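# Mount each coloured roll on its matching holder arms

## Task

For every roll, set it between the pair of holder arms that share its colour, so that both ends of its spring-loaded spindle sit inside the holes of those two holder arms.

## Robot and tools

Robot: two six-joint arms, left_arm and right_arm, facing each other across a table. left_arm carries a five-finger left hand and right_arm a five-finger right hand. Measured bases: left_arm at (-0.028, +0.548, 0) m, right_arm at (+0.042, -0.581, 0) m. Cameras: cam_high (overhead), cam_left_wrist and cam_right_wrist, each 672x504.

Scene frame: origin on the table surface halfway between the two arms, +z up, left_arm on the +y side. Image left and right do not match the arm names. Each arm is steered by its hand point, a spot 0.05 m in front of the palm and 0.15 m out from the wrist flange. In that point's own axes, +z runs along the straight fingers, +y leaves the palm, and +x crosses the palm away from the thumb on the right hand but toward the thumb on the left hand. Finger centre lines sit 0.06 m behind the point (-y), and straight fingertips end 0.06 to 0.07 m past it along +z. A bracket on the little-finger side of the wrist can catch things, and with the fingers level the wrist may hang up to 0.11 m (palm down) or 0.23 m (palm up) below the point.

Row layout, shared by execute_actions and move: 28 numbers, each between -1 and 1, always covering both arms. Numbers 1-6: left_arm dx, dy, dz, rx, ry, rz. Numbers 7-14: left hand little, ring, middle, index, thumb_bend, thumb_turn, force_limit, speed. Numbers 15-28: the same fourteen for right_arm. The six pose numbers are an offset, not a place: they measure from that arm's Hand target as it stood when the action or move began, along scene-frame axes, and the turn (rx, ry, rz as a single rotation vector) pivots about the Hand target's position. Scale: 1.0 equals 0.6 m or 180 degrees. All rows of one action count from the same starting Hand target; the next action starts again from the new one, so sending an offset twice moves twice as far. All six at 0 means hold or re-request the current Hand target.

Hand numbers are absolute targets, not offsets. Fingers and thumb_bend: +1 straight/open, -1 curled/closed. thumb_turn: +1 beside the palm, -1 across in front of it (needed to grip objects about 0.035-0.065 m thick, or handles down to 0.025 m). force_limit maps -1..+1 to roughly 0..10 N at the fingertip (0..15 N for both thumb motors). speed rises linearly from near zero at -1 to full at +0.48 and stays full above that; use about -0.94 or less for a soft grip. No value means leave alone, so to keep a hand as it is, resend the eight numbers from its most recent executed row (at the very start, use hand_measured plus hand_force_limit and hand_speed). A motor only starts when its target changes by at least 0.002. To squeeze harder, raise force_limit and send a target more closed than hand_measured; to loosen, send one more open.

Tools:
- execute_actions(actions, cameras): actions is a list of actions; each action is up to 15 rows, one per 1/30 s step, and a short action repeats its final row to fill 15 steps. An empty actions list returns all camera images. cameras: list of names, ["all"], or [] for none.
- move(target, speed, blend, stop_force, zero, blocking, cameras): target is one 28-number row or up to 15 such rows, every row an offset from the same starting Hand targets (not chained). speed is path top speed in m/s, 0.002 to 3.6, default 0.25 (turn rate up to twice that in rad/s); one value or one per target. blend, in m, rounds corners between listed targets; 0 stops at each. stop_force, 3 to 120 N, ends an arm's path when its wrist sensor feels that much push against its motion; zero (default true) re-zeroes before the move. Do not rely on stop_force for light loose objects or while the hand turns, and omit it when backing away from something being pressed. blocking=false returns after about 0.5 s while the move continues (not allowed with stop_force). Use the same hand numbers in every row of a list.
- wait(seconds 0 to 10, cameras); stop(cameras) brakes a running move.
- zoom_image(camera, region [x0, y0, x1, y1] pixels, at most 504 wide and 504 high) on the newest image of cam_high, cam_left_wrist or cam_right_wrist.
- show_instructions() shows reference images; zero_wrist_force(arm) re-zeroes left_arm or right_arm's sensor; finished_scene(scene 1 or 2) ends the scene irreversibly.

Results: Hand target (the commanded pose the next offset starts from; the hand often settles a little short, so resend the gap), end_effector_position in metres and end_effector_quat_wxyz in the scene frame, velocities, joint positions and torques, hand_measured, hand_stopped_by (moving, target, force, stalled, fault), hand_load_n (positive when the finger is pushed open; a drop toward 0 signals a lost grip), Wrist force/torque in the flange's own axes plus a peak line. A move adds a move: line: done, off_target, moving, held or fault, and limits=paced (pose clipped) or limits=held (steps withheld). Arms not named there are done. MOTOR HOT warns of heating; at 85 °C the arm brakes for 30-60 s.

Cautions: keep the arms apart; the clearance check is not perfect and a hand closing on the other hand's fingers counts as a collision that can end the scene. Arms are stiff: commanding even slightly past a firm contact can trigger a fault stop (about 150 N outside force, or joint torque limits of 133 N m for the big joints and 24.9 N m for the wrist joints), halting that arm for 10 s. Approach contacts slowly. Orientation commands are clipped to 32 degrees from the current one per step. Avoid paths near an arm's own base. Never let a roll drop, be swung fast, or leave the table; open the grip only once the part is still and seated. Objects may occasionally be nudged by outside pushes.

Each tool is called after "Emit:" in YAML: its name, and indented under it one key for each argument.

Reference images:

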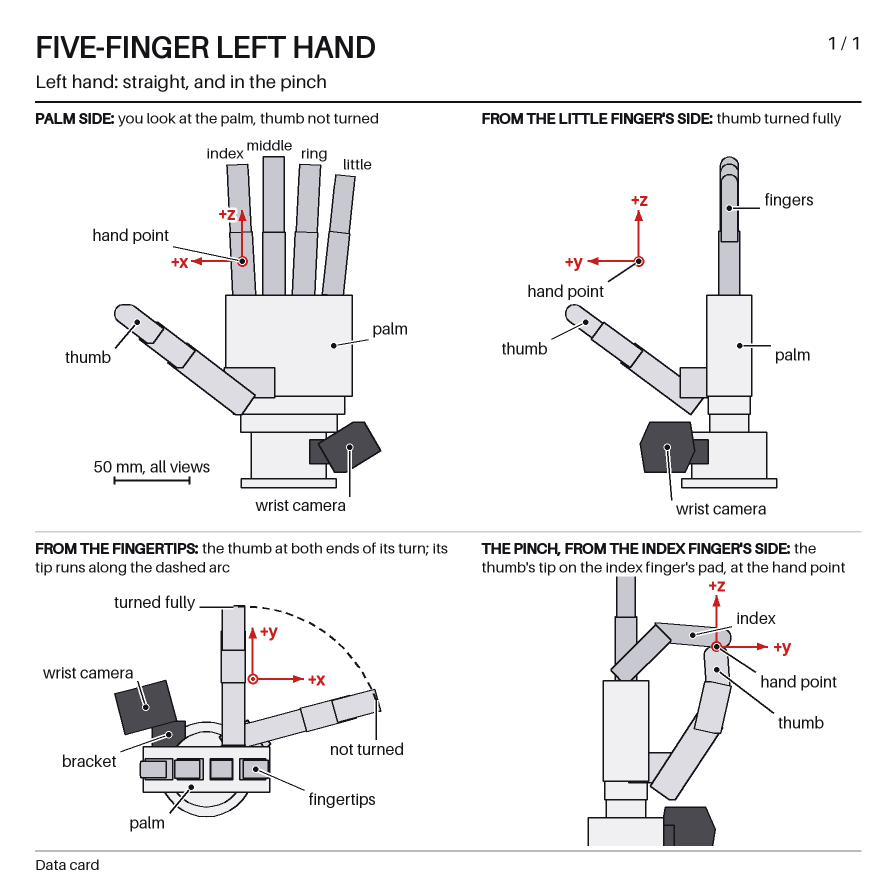

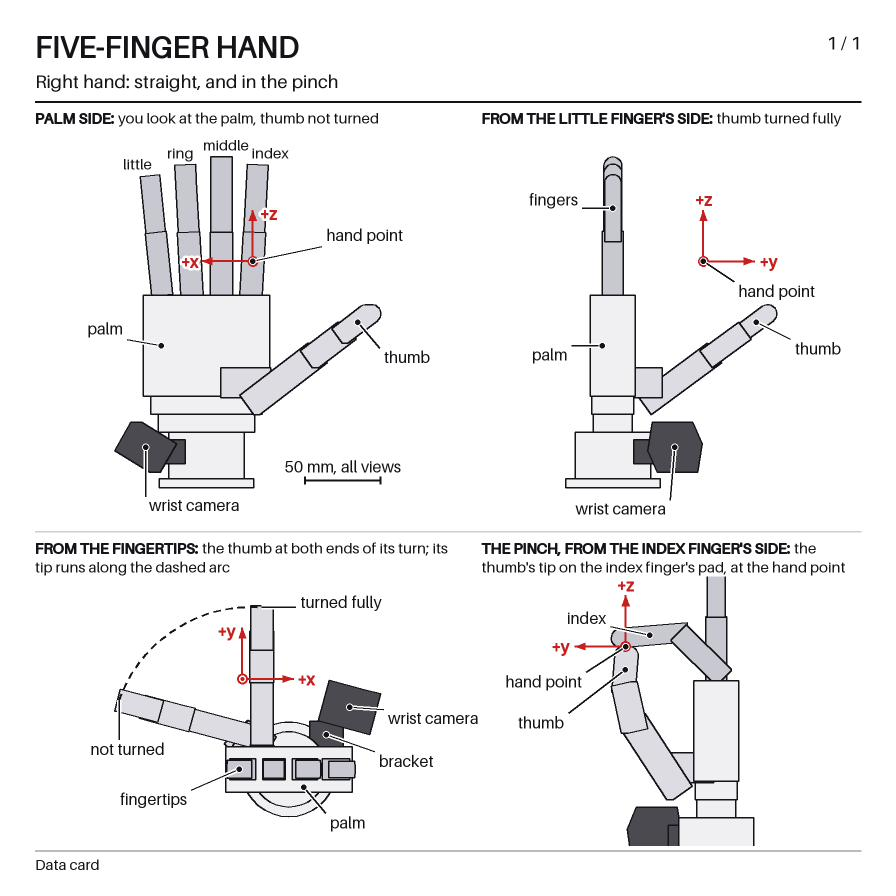

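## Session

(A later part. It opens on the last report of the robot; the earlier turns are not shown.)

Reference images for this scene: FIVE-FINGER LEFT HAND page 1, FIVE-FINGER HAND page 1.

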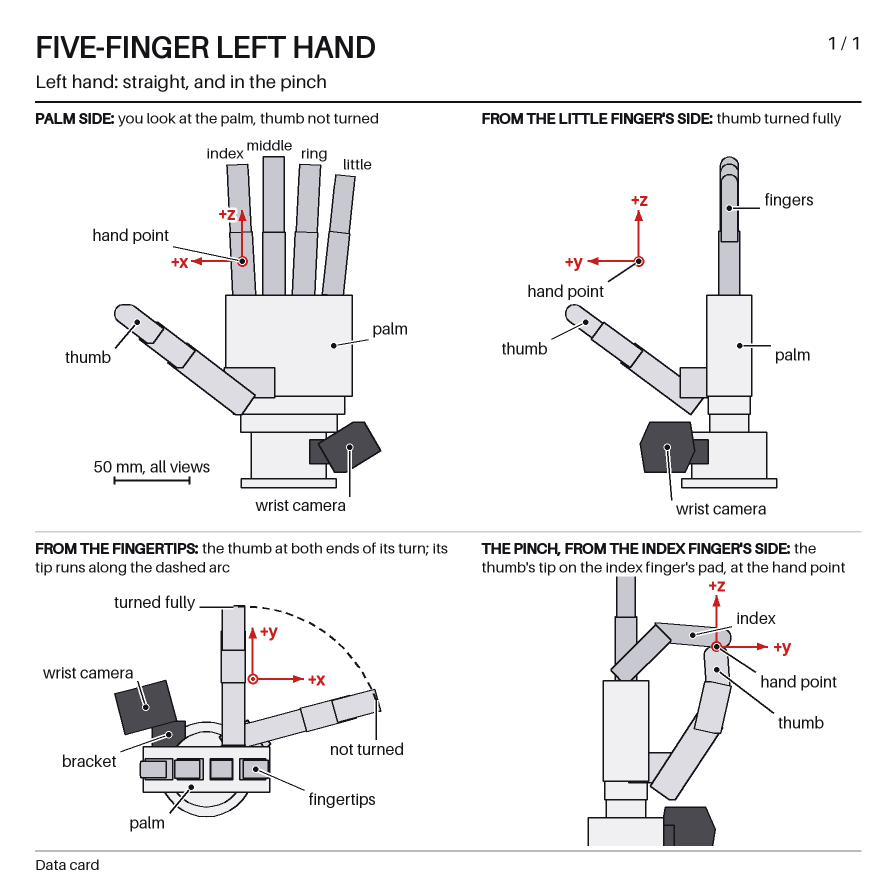

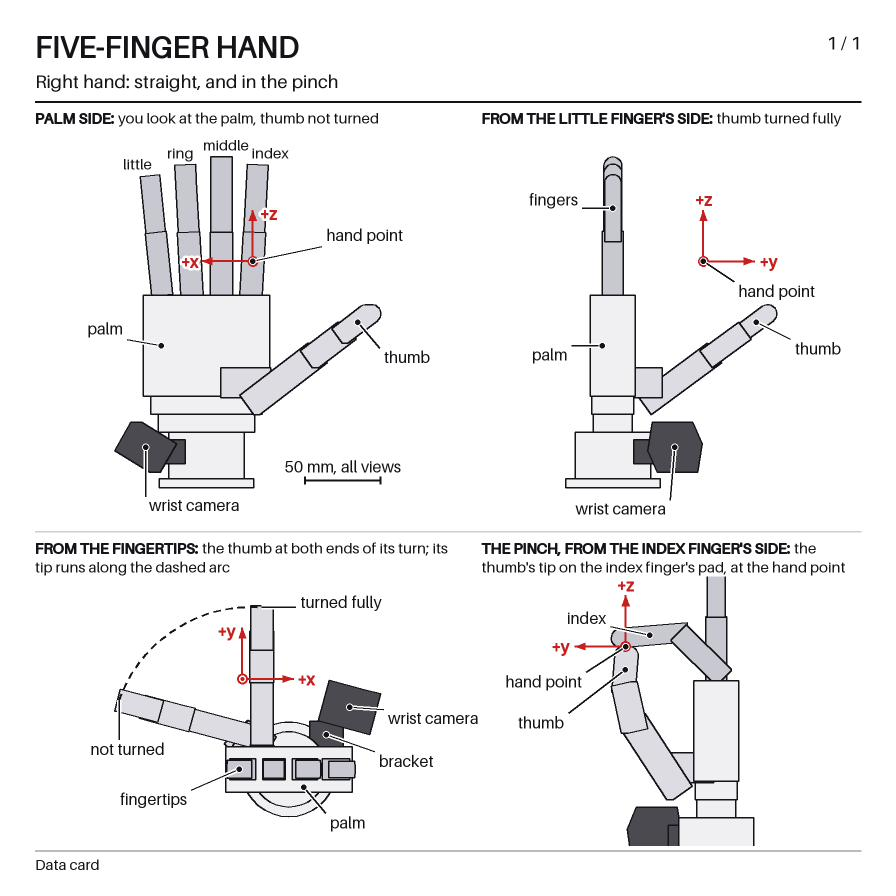

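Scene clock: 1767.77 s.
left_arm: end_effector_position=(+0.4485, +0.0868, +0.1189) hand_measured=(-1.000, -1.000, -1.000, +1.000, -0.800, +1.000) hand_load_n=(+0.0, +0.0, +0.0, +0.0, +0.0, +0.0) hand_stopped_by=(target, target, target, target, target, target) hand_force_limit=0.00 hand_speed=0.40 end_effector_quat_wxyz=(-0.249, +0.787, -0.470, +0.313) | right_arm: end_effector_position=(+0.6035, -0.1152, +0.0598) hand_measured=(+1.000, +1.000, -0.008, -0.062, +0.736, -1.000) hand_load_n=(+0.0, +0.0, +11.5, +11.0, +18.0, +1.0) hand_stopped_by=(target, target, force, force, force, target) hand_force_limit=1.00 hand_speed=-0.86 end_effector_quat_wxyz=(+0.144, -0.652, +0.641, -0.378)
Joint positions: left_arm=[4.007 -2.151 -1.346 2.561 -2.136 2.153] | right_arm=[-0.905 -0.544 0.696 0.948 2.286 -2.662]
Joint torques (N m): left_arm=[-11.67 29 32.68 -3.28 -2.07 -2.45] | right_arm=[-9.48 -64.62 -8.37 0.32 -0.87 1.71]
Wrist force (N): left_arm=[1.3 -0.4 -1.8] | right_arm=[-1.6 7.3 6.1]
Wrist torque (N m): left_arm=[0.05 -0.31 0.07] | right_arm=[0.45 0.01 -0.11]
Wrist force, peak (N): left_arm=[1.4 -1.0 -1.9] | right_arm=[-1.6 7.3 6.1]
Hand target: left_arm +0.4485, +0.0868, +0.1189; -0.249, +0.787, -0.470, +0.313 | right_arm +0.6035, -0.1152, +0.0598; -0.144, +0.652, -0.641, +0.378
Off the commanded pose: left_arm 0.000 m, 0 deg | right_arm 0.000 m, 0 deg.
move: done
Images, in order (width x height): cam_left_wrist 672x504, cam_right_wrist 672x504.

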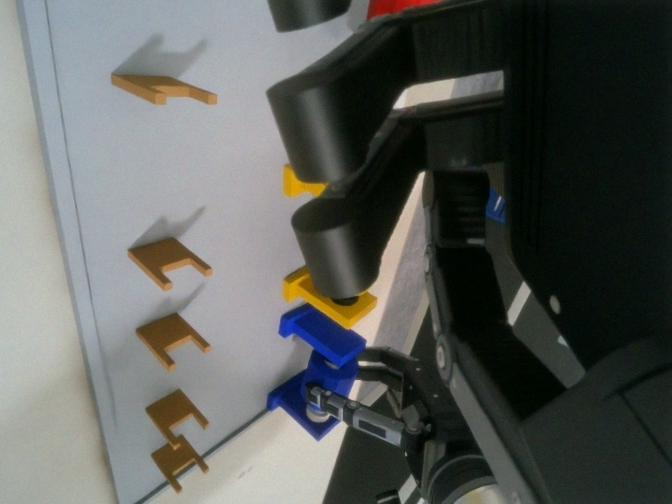

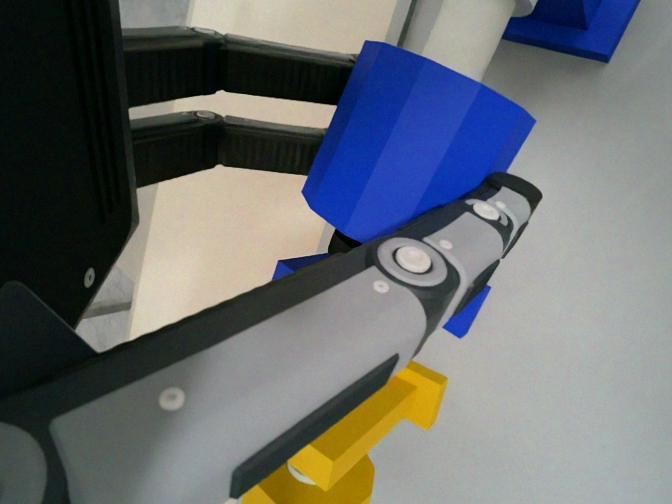

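Emit:
move:
  target: [0, 0, 0, 0, 0, 0, -1, -1, -1, 1, -0.8, 1, 0, 0.4, -0.0037, 0.0012, 0, 0, 0, 0.0111, 1, 1, -0.78, -0.72, -0.38, -1, 1.0, -0.86]
  speed: 0.005
  cameras: ["cam_left_wrist", "cam_right_wrist"]

Emit:
zoom_image:
  camera: "cam_left_wrist"
  region: [300, 335, 360, 380]

Emit:
zoom_image:
  camera: "cam_right_wrist"
  region: [230, 190, 380, 302]

Scene clock: 1771.73 s.
left_arm: end_effector_position=(+0.4485, +0.0868, +0.1189) hand_measured=(-1.000, -1.000, -1.000, +1.000, -0.800, +1.000) hand_load_n=(+0.0, +0.0, +0.0, +0.0, +0.0, +0.0) hand_stopped_by=(target, target, target, target, target, target) hand_force_limit=0.00 hand_speed=0.40 end_effector_quat_wxyz=(-0.249, +0.787, -0.470, +0.313) | right_arm: end_effector_position=(+0.6013, -0.1145, +0.0598) hand_measured=(+1.000, +1.000, -0.008, -0.062, +0.736, -1.000) hand_load_n=(+0.0, +0.0, +12.5, +11.5, +17.5, +1.5) hand_stopped_by=(target, target, force, force, force, target) hand_force_limit=1.00 hand_speed=-0.86 end_effector_quat_wxyz=(+0.150, -0.663, +0.629, -0.376)
Joint positions: left_arm=[4.007 -2.151 -1.346 2.561 -2.136 2.153] | right_arm=[-0.905 -0.57 0.739 0.904 2.27 -2.703]
Joint torques (N m): left_arm=[-11.53 29.55 31.81 -3.16 -2.02 -2.54] | right_arm=[-7.09 -61.71 -6.96 0.42 -1.6 -1.42]
Wrist force (N): left_arm=[1.3 -0.5 -1.7] | right_arm=[-0.6 3.5 6.9]
Wrist torque (N m): left_arm=[0.03 -0.30 0.07] | right_arm=[0.43 -0.03 0.06]
Wrist force, peak (N): left_arm=[1.5 -0.8 -1.9] | right_arm=[-0.8 3.0 9.9]
Hand target: left_arm +0.4485, +0.0868, +0.1189; -0.249, +0.787, -0.470, +0.313 | right_arm +0.6013, -0.1145, +0.0598; -0.151, +0.664, -0.629, +0.376
Off the commanded pose: left_arm 0.000 m, 0 deg | right_arm 0.000 m, 0 deg.
move: done
Images, in order (width x height): cam_left_wrist 672x504, cam_right_wrist 672x504.

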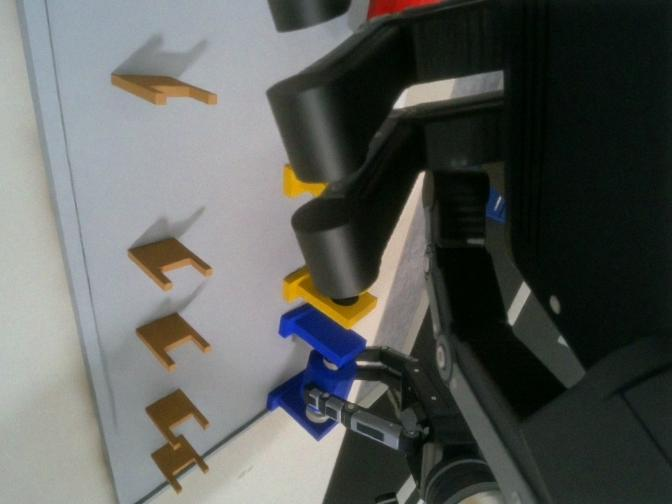

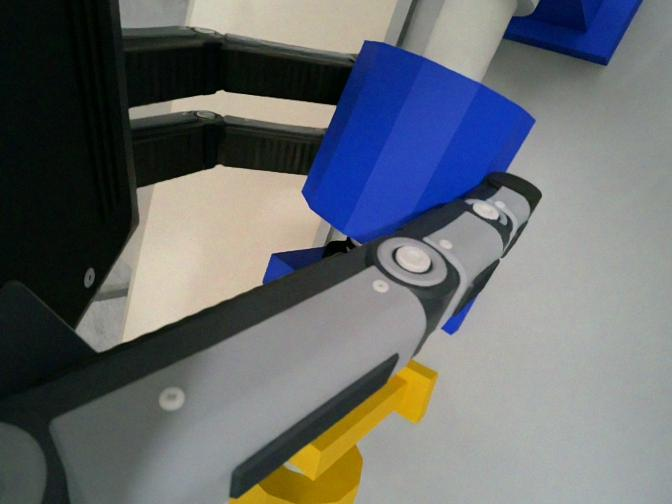

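Scaled by 8.400 from the camera's 672x504 image, which has a finer 960x720 frame.

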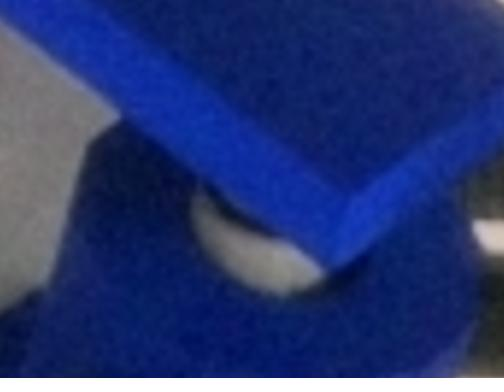

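Scaled by 3.360 from the camera's 672x504 image, which has a finer 960x720 frame.

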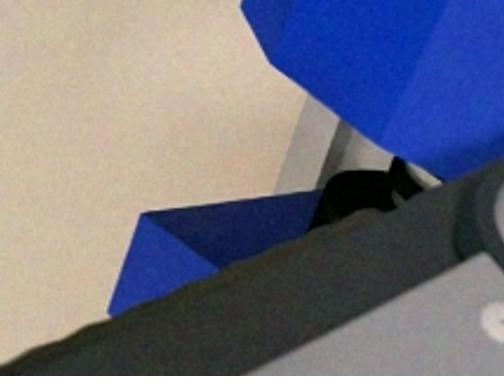

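Emit:
move:
  target: [0, 0, 0, 0, 0, 0, -1, -1, -1, 1, -0.8, 1, 0, 0.4, 0.0017, 0, -0.0033, 0, 0, 0, 1, 1, -0.78, -0.72, -0.38, -1, 1.0, -0.86]
  speed: 0.004
  cameras: ["cam_left_wrist", "cam_right_wrist"]

Emit:
zoom_image:
  camera: "cam_left_wrist"
  region: [290, 330, 370, 450]

Emit:
zoom_image:
  camera: "cam_right_wrist"
  region: [230, 190, 380, 302]

Scene clock: 1772.83 s.
left_arm: end_effector_position=(+0.4485, +0.0868, +0.1189) hand_measured=(-1.000, -1.000, -1.000, +1.000, -0.800, +1.000) hand_load_n=(+0.0, +0.0, +0.0, +0.0, +0.0, +0.0) hand_stopped_by=(target, target, target, target, target, target) hand_force_limit=0.00 hand_speed=0.40 end_effector_quat_wxyz=(-0.249, +0.787, -0.470, +0.313) | right_arm: end_effector_position=(+0.6023, -0.1145, +0.0579) hand_measured=(+1.000, +1.000, -0.008, -0.062, +0.736, -1.000) hand_load_n=(+0.0, +0.0, +10.5, +10.0, +19.0, +1.5) hand_stopped_by=(target, target, force, force, force, target) hand_force_limit=1.00 hand_speed=-0.86 end_effector_quat_wxyz=(+0.151, -0.664, +0.629, -0.376)
Joint positions: left_arm=[4.007 -2.151 -1.346 2.561 -2.136 2.153] | right_arm=[-0.906 -0.567 0.738 0.901 2.269 -2.704]
Joint torques (N m): left_arm=[-11.01 28.91 31.42 -3.13 -2.1 -2.52] | right_arm=[-9.8 -43.51 -33.75 0.23 -1.43 -1.51]
Wrist force (N): left_arm=[1.3 -0.5 -1.6] | right_arm=[-0.7 1.9 0.4]
Wrist torque (N m): left_arm=[0.02 -0.29 0.07] | right_arm=[0.20 0.09 0.07]
Wrist force, peak (N): left_arm=[1.5 -0.6 -2.0] | right_arm=[-1.0 3.4 7.2]
Hand target: left_arm +0.4485, +0.0868, +0.1189; -0.249, +0.787, -0.470, +0.313 | right_arm +0.6023, -0.1145, +0.0578; -0.151, +0.664, -0.629, +0.376
Off the commanded pose: left_arm 0.000 m, 0 deg | right_arm 0.000 m, 0 deg.
move: done
Images, in order (width x height): cam_left_wrist 672x504, cam_right_wrist 672x504.

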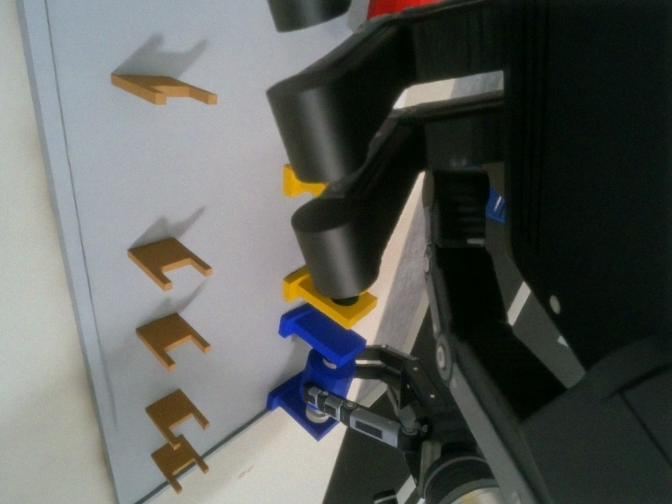

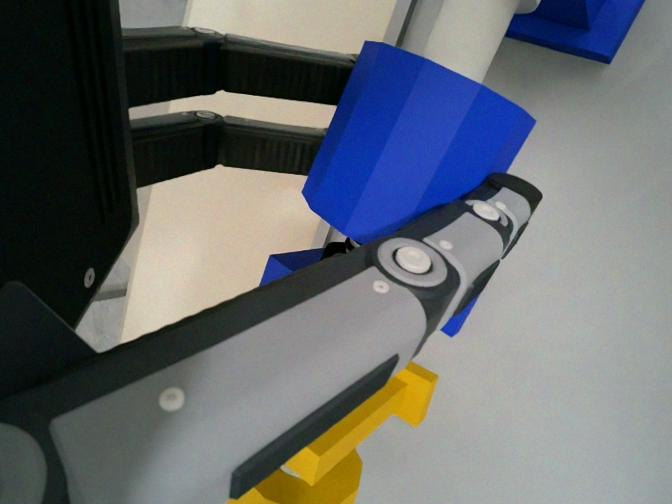

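Scaled by 4.200 from the camera's 672x504 image, which has a finer 960x720 frame.

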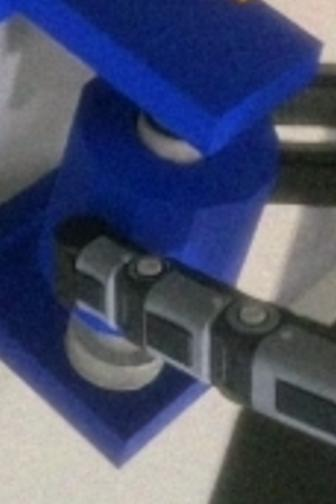

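Scaled by 3.360 from the camera's 672x504 image, which has a finer 960x720 frame.

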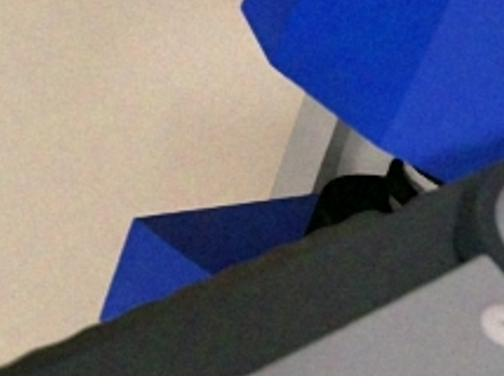

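Emit:
move:
  target: [0, 0, 0, 0, 0, 0, -1, -1, -1, 1, -0.8, 1, 0, 0.4, 0, 0, -0.0025, 0, 0, 0, 1, 1, -0.78, -0.72, -0.38, -1, 1.0, -0.86]
  speed: 0.004

Scene clock: 1773.77 s.
left_arm: end_effector_position=(+0.4485, +0.0868, +0.1189) hand_measured=(-1.000, -1.000, -1.000, +1.000, -0.800, +1.000) hand_load_n=(+0.0, +0.0, +0.0, +0.0, +0.0, +0.0) hand_stopped_by=(target, target, target, target, target, target) hand_force_limit=0.00 hand_speed=0.40 end_effector_quat_wxyz=(-0.249, +0.787, -0.470, +0.313) | right_arm: end_effector_position=(+0.6023, -0.1145, +0.0564) hand_measured=(+1.000, +1.000, -0.008, -0.062, +0.736, -1.000) hand_load_n=(+0.0, +0.0, +10.5, +10.0, +18.5, +1.5) hand_stopped_by=(target, target, force, force, force, target) hand_force_limit=1.00 hand_speed=-0.86 end_effector_quat_wxyz=(+0.151, -0.664, +0.629, -0.376)
Joint positions: left_arm=[4.007 -2.151 -1.346 2.561 -2.136 2.153] | right_arm=[-0.906 -0.566 0.74 0.898 2.269 -2.704]
Joint torques (N m): left_arm=[-11.65 29.84 32.17 -3.07 -1.91 -2.47] | right_arm=[-9.3 -44.96 -5.02 -0.21 -1.12 -1.41]
Wrist force (N): left_arm=[1.3 -0.5 -1.9] | right_arm=[-0.8 2.2 0.2]
Wrist torque (N m): left_arm=[0.03 -0.31 0.08] | right_arm=[0.25 0.11 0.07]
Wrist force, peak (N): left_arm=[1.5 -0.6 -1.9] | right_arm=[-0.8 2.2 0.2]
Hand target: left_arm +0.4485, +0.0868, +0.1189; -0.249, +0.787, -0.470, +0.313 | right_arm +0.6023, -0.1145, +0.0563; -0.151, +0.664, -0.629, +0.376
Off the commanded pose: left_arm 0.000 m, 0 deg | right_arm 0.000 m, 0 deg.
move: done

Emit:
move:
  target: [0, 0, 0, 0, 0, 0, -1, -1, -1, 1, -0.8, 1, 0, 0.4, 0, 0, -0.0033, 0, 0, 0, 1, 1, -0.78, -0.72, -0.38, -1, 1.0, -0.86]
  speed: 0.004

Scene clock: 1774.60 s.
left_arm: end_effector_position=(+0.4485, +0.0868, +0.1189) hand_measured=(-1.000, -1.000, -1.000, +1.000, -0.800, +1.000) hand_load_n=(+0.0, +0.0, +0.0, +0.0, +0.0, +0.0) hand_stopped_by=(target, target, target, target, target, target) hand_force_limit=0.00 hand_speed=0.40 end_effector_quat_wxyz=(-0.249, +0.787, -0.470, +0.313) | right_arm: end_effector_position=(+0.6024, -0.1145, +0.0544) hand_measured=(+1.000, +1.000, -0.008, -0.062, +0.736, -1.000) hand_load_n=(+0.0, +0.0, +10.0, +10.0, +19.0, +1.5) hand_stopped_by=(target, target, force, force, force, target) hand_force_limit=1.00 hand_speed=-0.86 end_effector_quat_wxyz=(+0.151, -0.664, +0.629, -0.376)
Joint positions: left_arm=[4.007 -2.151 -1.346 2.561 -2.136 2.153] | right_arm=[-0.906 -0.565 0.743 0.894 2.269 -2.704]
Joint torques (N m): left_arm=[-11.69 28.93 31.99 -3.31 -2.08 -2.37] | right_arm=[-8.57 -41.64 -5.19 -0.25 -1.09 -1.18]
Wrist force (N): left_arm=[1.3 -0.5 -1.6] | right_arm=[0.0 -0.2 -1.9]
Wrist torque (N m): left_arm=[0.02 -0.30 0.08] | right_arm=[0.15 0.14 -0.02]
Wrist force, peak (N): left_arm=[1.6 -0.4 -1.9] | right_arm=[-0.9 2.0 0.5]
Hand target: left_arm +0.4485, +0.0868, +0.1189; -0.249, +0.787, -0.470, +0.313 | right_arm +0.6023, -0.1145, +0.0544; -0.151, +0.664, -0.629, +0.376
Off the commanded pose: left_arm 0.000 m, 0 deg | right_arm 0.000 m, 0 deg.
move: done

Emit:
move:
  target: [0, 0, 0, 0, 0, 0, -1, -1, -1, 1, -0.8, 1, 0, 0.4, 0, 0, 0, 0, 0, 0, 1, 1, 0.3, 0.3, 0.98, -1, 1.0, -0.6]
  speed: 0.05
  cameras: ["cam_left_wrist", "cam_right_wrist"]

Emit:
zoom_image:
  camera: "cam_left_wrist"
  region: [290, 330, 370, 450]

Emit:
move:
  target: [0, 0, 0, 0, 0, 0, -1, -1, -1, 1, -0.8, 1, 0, 0.4, 0, 0, 0, 0, 0, 0, 1, 1, 1, 1, 1, -1, 1.0, -0.4]
  speed: 0.05
  cameras: ["cam_high", "cam_left_wrist", "cam_right_wrist"]

Emit:
zoom_image:
  camera: "cam_left_wrist"
  region: [290, 330, 370, 450]

Scene clock: 1775.53 s.
left_arm: end_effector_position=(+0.4485, +0.0868, +0.1189) hand_measured=(-1.000, -1.000, -1.000, +1.000, -0.800, +1.000) hand_load_n=(+0.0, +0.0, +0.0, +0.0, +0.0, +0.0) hand_stopped_by=(target, target, target, target, target, target) hand_force_limit=0.00 hand_speed=0.40 end_effector_quat_wxyz=(-0.249, +0.787, -0.470, +0.313) | right_arm: end_effector_position=(+0.6023, -0.1145, +0.0543) hand_measured=(+1.000, +1.000, +0.300, +0.300, +0.980, -1.000) hand_load_n=(+0.0, +0.0, +0.0, +0.0, +0.0, +0.0) hand_stopped_by=(target, target, target, target, target, target) hand_force_limit=1.00 hand_speed=-0.60 end_effector_quat_wxyz=(+0.151, -0.664, +0.629, -0.376)
Joint positions: left_arm=[4.007 -2.151 -1.346 2.561 -2.136 2.153] | right_arm=[-0.906 -0.565 0.743 0.894 2.269 -2.704]
Joint torques (N m): left_arm=[-11.71 30.05 31.55 -2.97 -2.17 -2.35] | right_arm=[-6.83 -47.24 -9.11 0.6 -0.3 -1.33]
Wrist force (N): left_arm=[1.4 -0.6 -1.9] | right_arm=[-0.3 1.6 -0.2]
Wrist torque (N m): left_arm=[0.02 -0.32 0.08] | right_arm=[0.20 0.06 0.07]
Wrist force, peak (N): left_arm=[1.5 -0.5 -1.9] | right_arm=[-0.7 2.6 -2.9]
Hand target: left_arm +0.4485, +0.0868, +0.1189; -0.249, +0.787, -0.470, +0.313 | right_arm +0.6023, -0.1145, +0.0544; -0.151, +0.664, -0.629, +0.376
Off the commanded pose: left_arm 0.000 m, 0 deg | right_arm 0.000 m, 0 deg.
move: done
Images, in order (width x height): cam_left_wrist 672x504, cam_right_wrist 672x504.

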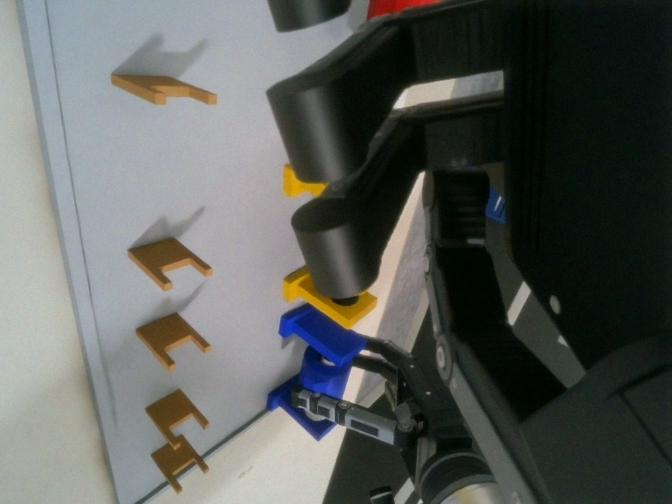

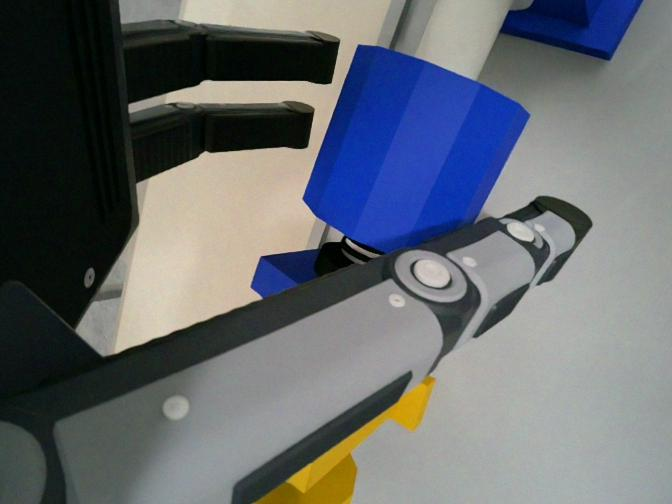

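Scaled by 4.200 from the camera's 672x504 image, which has a finer 960x720 frame.

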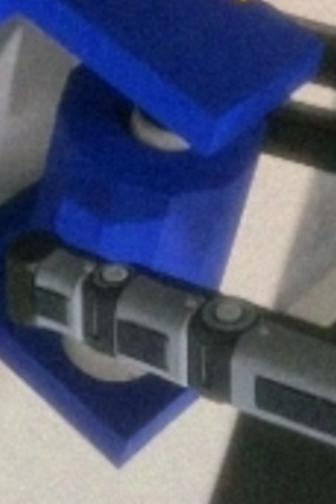

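Scene clock: 1776.23 s.
left_arm: end_effector_position=(+0.4485, +0.0868, +0.1189) hand_measured=(-1.000, -1.000, -1.000, +1.000, -0.800, +1.000) hand_load_n=(+0.5, +0.5, +0.0, +0.0, +0.0, +0.0) hand_stopped_by=(target, target, target, target, target, target) hand_force_limit=0.00 hand_speed=0.40 end_effector_quat_wxyz=(-0.249, +0.787, -0.470, +0.313) | right_arm: end_effector_position=(+0.6023, -0.1145, +0.0543) hand_measured=(+1.000, +1.000, +1.000, +1.000, +1.000, -1.000) hand_load_n=(+0.0, +0.0, +0.0, +0.0, +0.0, +0.0) hand_stopped_by=(target, target, target, target, target, target) hand_force_limit=1.00 hand_speed=-0.40 end_effector_quat_wxyz=(+0.151, -0.664, +0.629, -0.376)
Joint positions: left_arm=[4.007 -2.151 -1.346 2.561 -2.136 2.153] | right_arm=[-0.906 -0.565 0.743 0.894 2.269 -2.704]
Joint torques (N m): left_arm=[-10.53 29.49 32.62 -3.2 -1.93 -2.47] | right_arm=[-5.87 -53.34 -12.66 1.22 0.2 -1.55]
Wrist force (N): left_arm=[1.3 -0.7 -1.5] | right_arm=[-0.5 1.8 -0.4]
Wrist torque (N m): left_arm=[-0.01 -0.30 0.09] | right_arm=[0.23 0.09 0.07]
Wrist force, peak (N): left_arm=[1.5 -0.7 -1.9] | right_arm=[-0.9 1.9 0.1]
Hand target: left_arm +0.4485, +0.0868, +0.1189; -0.249, +0.787, -0.470, +0.313 | right_arm +0.6023, -0.1145, +0.0544; -0.151, +0.664, -0.629, +0.376
Off the commanded pose: left_arm 0.000 m, 0 deg | right_arm 0.000 m, 0 deg.
move: done

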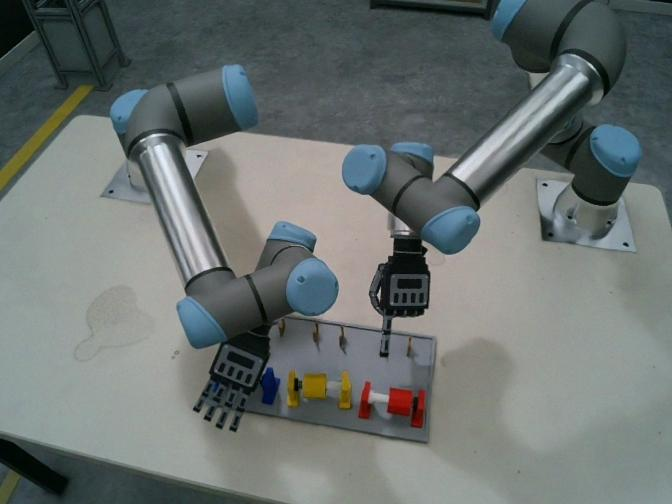

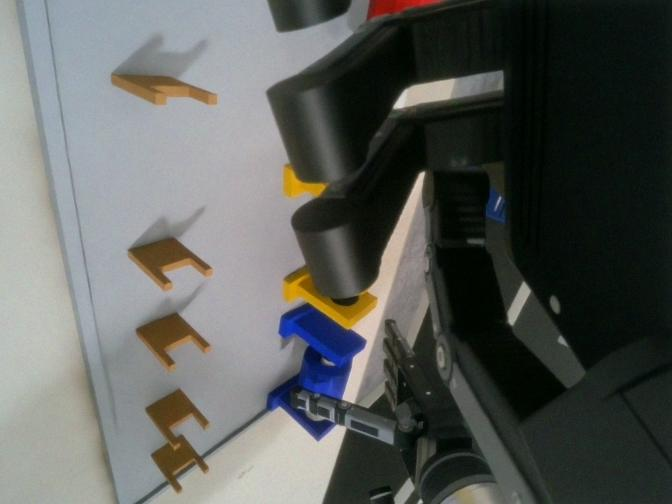

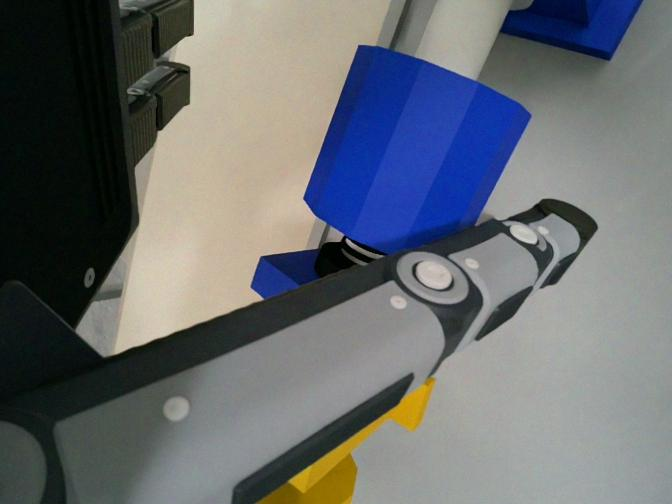

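Scaled by 4.200 from the camera's 672x504 image, which has a finer 960x720 frame.

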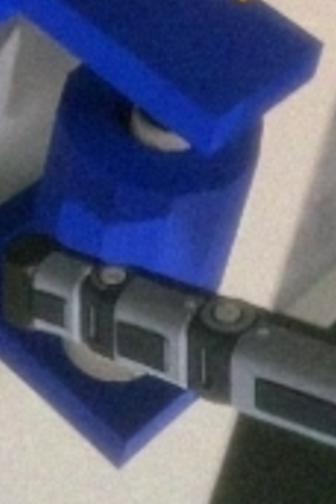

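Emit:
move:
  target: [0, 0, 0, 0, 0, 0, -1, -1, -1, 1, -0.8, 1, 0, 0.4, -0.1167, 0.0167, 0.1167, 0, 0, 0, 1, 1, 1, 1, 1, -1, 1.0, -0.4]
  speed: 0.06
  cameras: ["cam_high", "cam_left_wrist", "cam_right_wrist"]

Emit:
zoom_image:
  camera: "cam_left_wrist"
  region: [290, 330, 370, 450]

Emit:
zoom_image:
  camera: "cam_high"
  region: [180, 340, 320, 430]

Scene clock: 1779.13 s.
left_arm: end_effector_position=(+0.4485, +0.0868, +0.1189) hand_measured=(-1.000, -1.000, -1.000, +1.000, -0.800, +1.000) hand_load_n=(+0.5, +0.0, +0.0, +0.0, +0.0, +0.0) hand_stopped_by=(target, target, target, target, target, target) hand_force_limit=0.00 hand_speed=0.40 end_effector_quat_wxyz=(-0.249, +0.787, -0.470, +0.313) | right_arm: end_effector_position=(+0.5324, -0.1045, +0.1243) hand_measured=(+1.000, +1.000, +1.000, +1.000, +1.000, -1.000) hand_load_n=(+0.0, +0.0, +0.0, +0.0, +0.0, +0.0) hand_stopped_by=(target, target, target, target, target, target) hand_force_limit=1.00 hand_speed=-0.40 end_effector_quat_wxyz=(+0.151, -0.664, +0.629, -0.376)
Joint positions: left_arm=[4.007 -2.151 -1.346 2.561 -2.136 2.153] | right_arm=[-0.823 -0.703 0.838 1.002 2.307 -2.605]
Joint torques (N m): left_arm=[-12 29.83 31.91 -3.14 -1.86 -2.42] | right_arm=[13.64 -56.81 -6.53 3.65 3.11 1.51]
Wrist force (N): left_arm=[1.4 -0.7 -1.9] | right_arm=[-0.2 1.9 0.3]
Wrist torque (N m): left_arm=[0.00 -0.33 0.09] | right_arm=[0.27 0.05 -0.09]
Wrist force, peak (N): left_arm=[1.3 -0.6 -2.1] | right_arm=[-0.5 2.1 -0.1]
Hand target: left_arm +0.4485, +0.0868, +0.1189; -0.249, +0.787, -0.470, +0.313 | right_arm +0.5323, -0.1045, +0.1244; -0.151, +0.664, -0.629, +0.376
Off the commanded pose: left_arm 0.000 m, 0 deg | right_arm 0.000 m, 0 deg.
move: done

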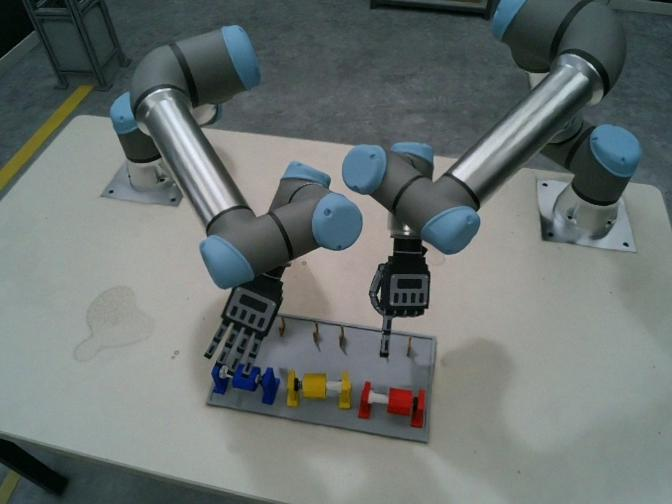

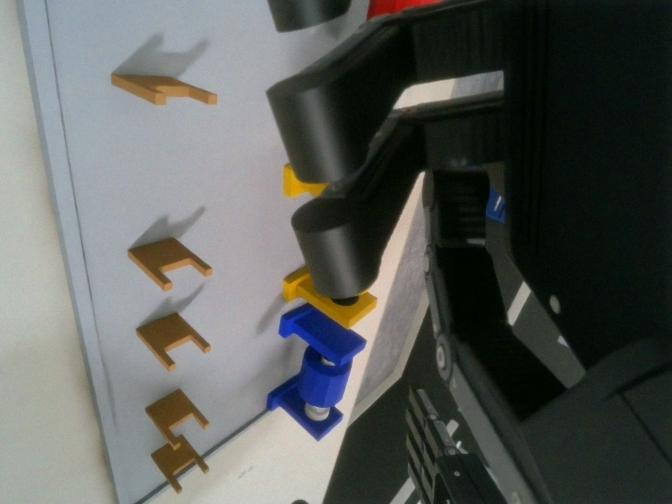

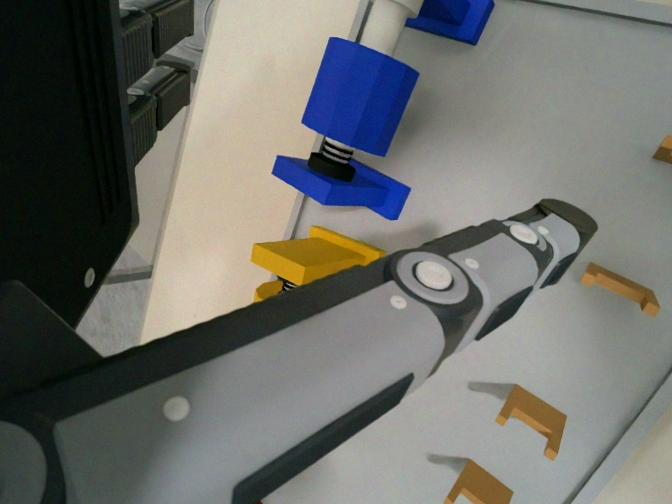

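Scaled by 4.200 from the camera's 672x504 image, which has a finer 960x720 frame.

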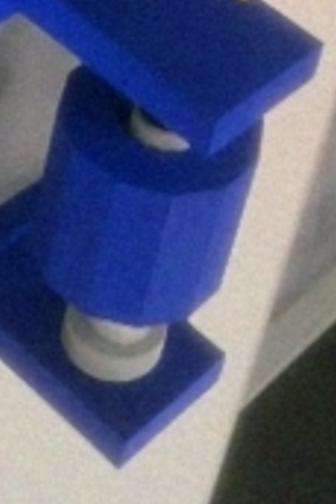

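Scaled by 3.600 from the camera's 672x504 image, which has a finer 960x720 frame.

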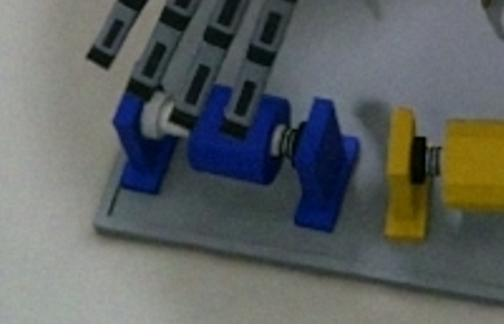

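Emit:
move:
  target: [-0.0167, 0.1667, 0.0833, 0, 0, 0, -1, -1, -1, 1, -0.8, 1, 0, 0.4, -0.1667, -0.1333, 0.1167, 0, 0, 0, 1, 1, 1, 1, 1, -1, 1.0, -0.4]
  speed: 0.15
  cameras: ["cam_high", "cam_right_wrist", "cam_left_wrist"]

Emit:
zoom_image:
  camera: "cam_high"
  region: [200, 350, 290, 415]

Emit:
zoom_image:
  camera: "cam_high"
  region: [280, 350, 440, 440]

Scene clock: 1780.90 s.
left_arm: end_effector_position=(+0.4385, +0.1868, +0.1689) hand_measured=(-1.000, -1.000, -1.000, +1.000, -0.800, +1.000) hand_load_n=(+0.0, +0.0, +0.0, +0.0, +0.0, +0.0) hand_stopped_by=(target, target, target, target, target, target) hand_force_limit=0.00 hand_speed=0.40 end_effector_quat_wxyz=(-0.249, +0.787, -0.470, +0.313) | right_arm: end_effector_position=(+0.4324, -0.1844, +0.1943) hand_measured=(+1.000, +1.000, +1.000, +1.000, +1.000, -1.000) hand_load_n=(+0.0, +0.0, +0.0, +0.0, +0.0, +0.0) hand_stopped_by=(target, target, target, target, target, target) hand_force_limit=1.00 hand_speed=-0.40 end_effector_quat_wxyz=(+0.151, -0.664, +0.629, -0.376)
Joint positions: left_arm=[4.168 -1.903 -1.569 2.607 -2.036 2.297] | right_arm=[-0.801 -1.066 1.276 0.946 2.316 -2.578]
Joint torques (N m): left_arm=[11.69 42.23 5.76 0.65 0.53 2.61] | right_arm=[11.94 -45.55 -4.85 0.42 0.52 0.14]
Wrist force (N): left_arm=[1.0 -0.7 -1.2] | right_arm=[-0.6 1.3 0.2]
Wrist torque (N m): left_arm=[0.03 -0.25 -0.07] | right_arm=[0.23 0.08 -0.07]
Wrist force, peak (N): left_arm=[2.0 0.1 -1.6] | right_arm=[-0.6 2.1 0.1]
Hand target: left_arm +0.4385, +0.1869, +0.1689; -0.249, +0.787, -0.470, +0.313 | right_arm +0.4323, -0.1845, +0.1944; -0.151, +0.664, -0.629, +0.376
Off the commanded pose: left_arm 0.000 m, 0 deg | right_arm 0.000 m, 0 deg.
move: done

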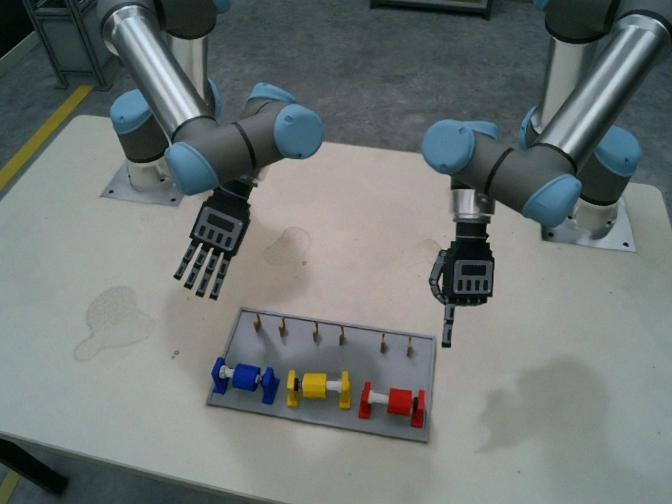

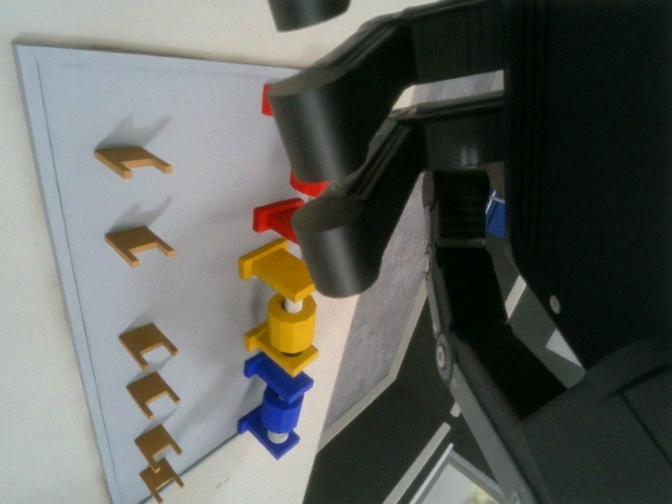

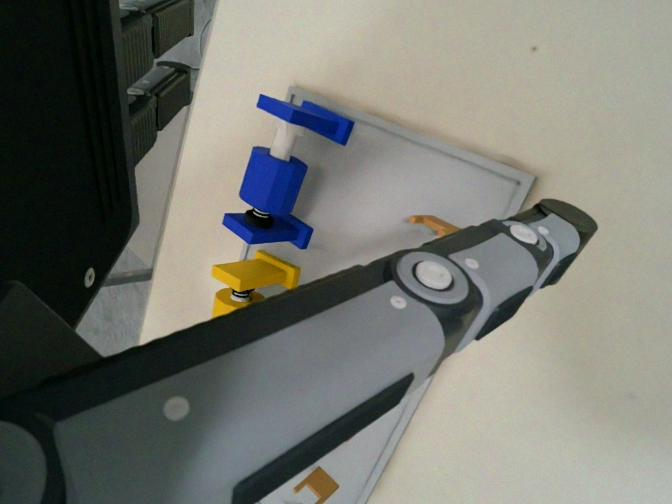

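Scaled by 5.600 from the camera's 672x504 image, which has a finer 960x720 frame.

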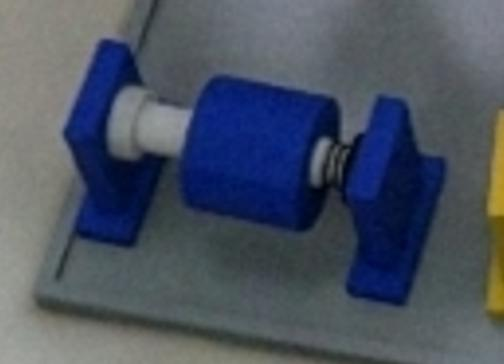

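Scaled by 3.150 from the camera's 672x504 image, which has a finer 960x720 frame.

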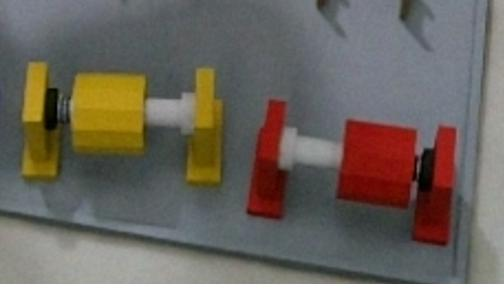

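Emit:
finished_scene:
  scene: 2

The scene is finished: the task was done.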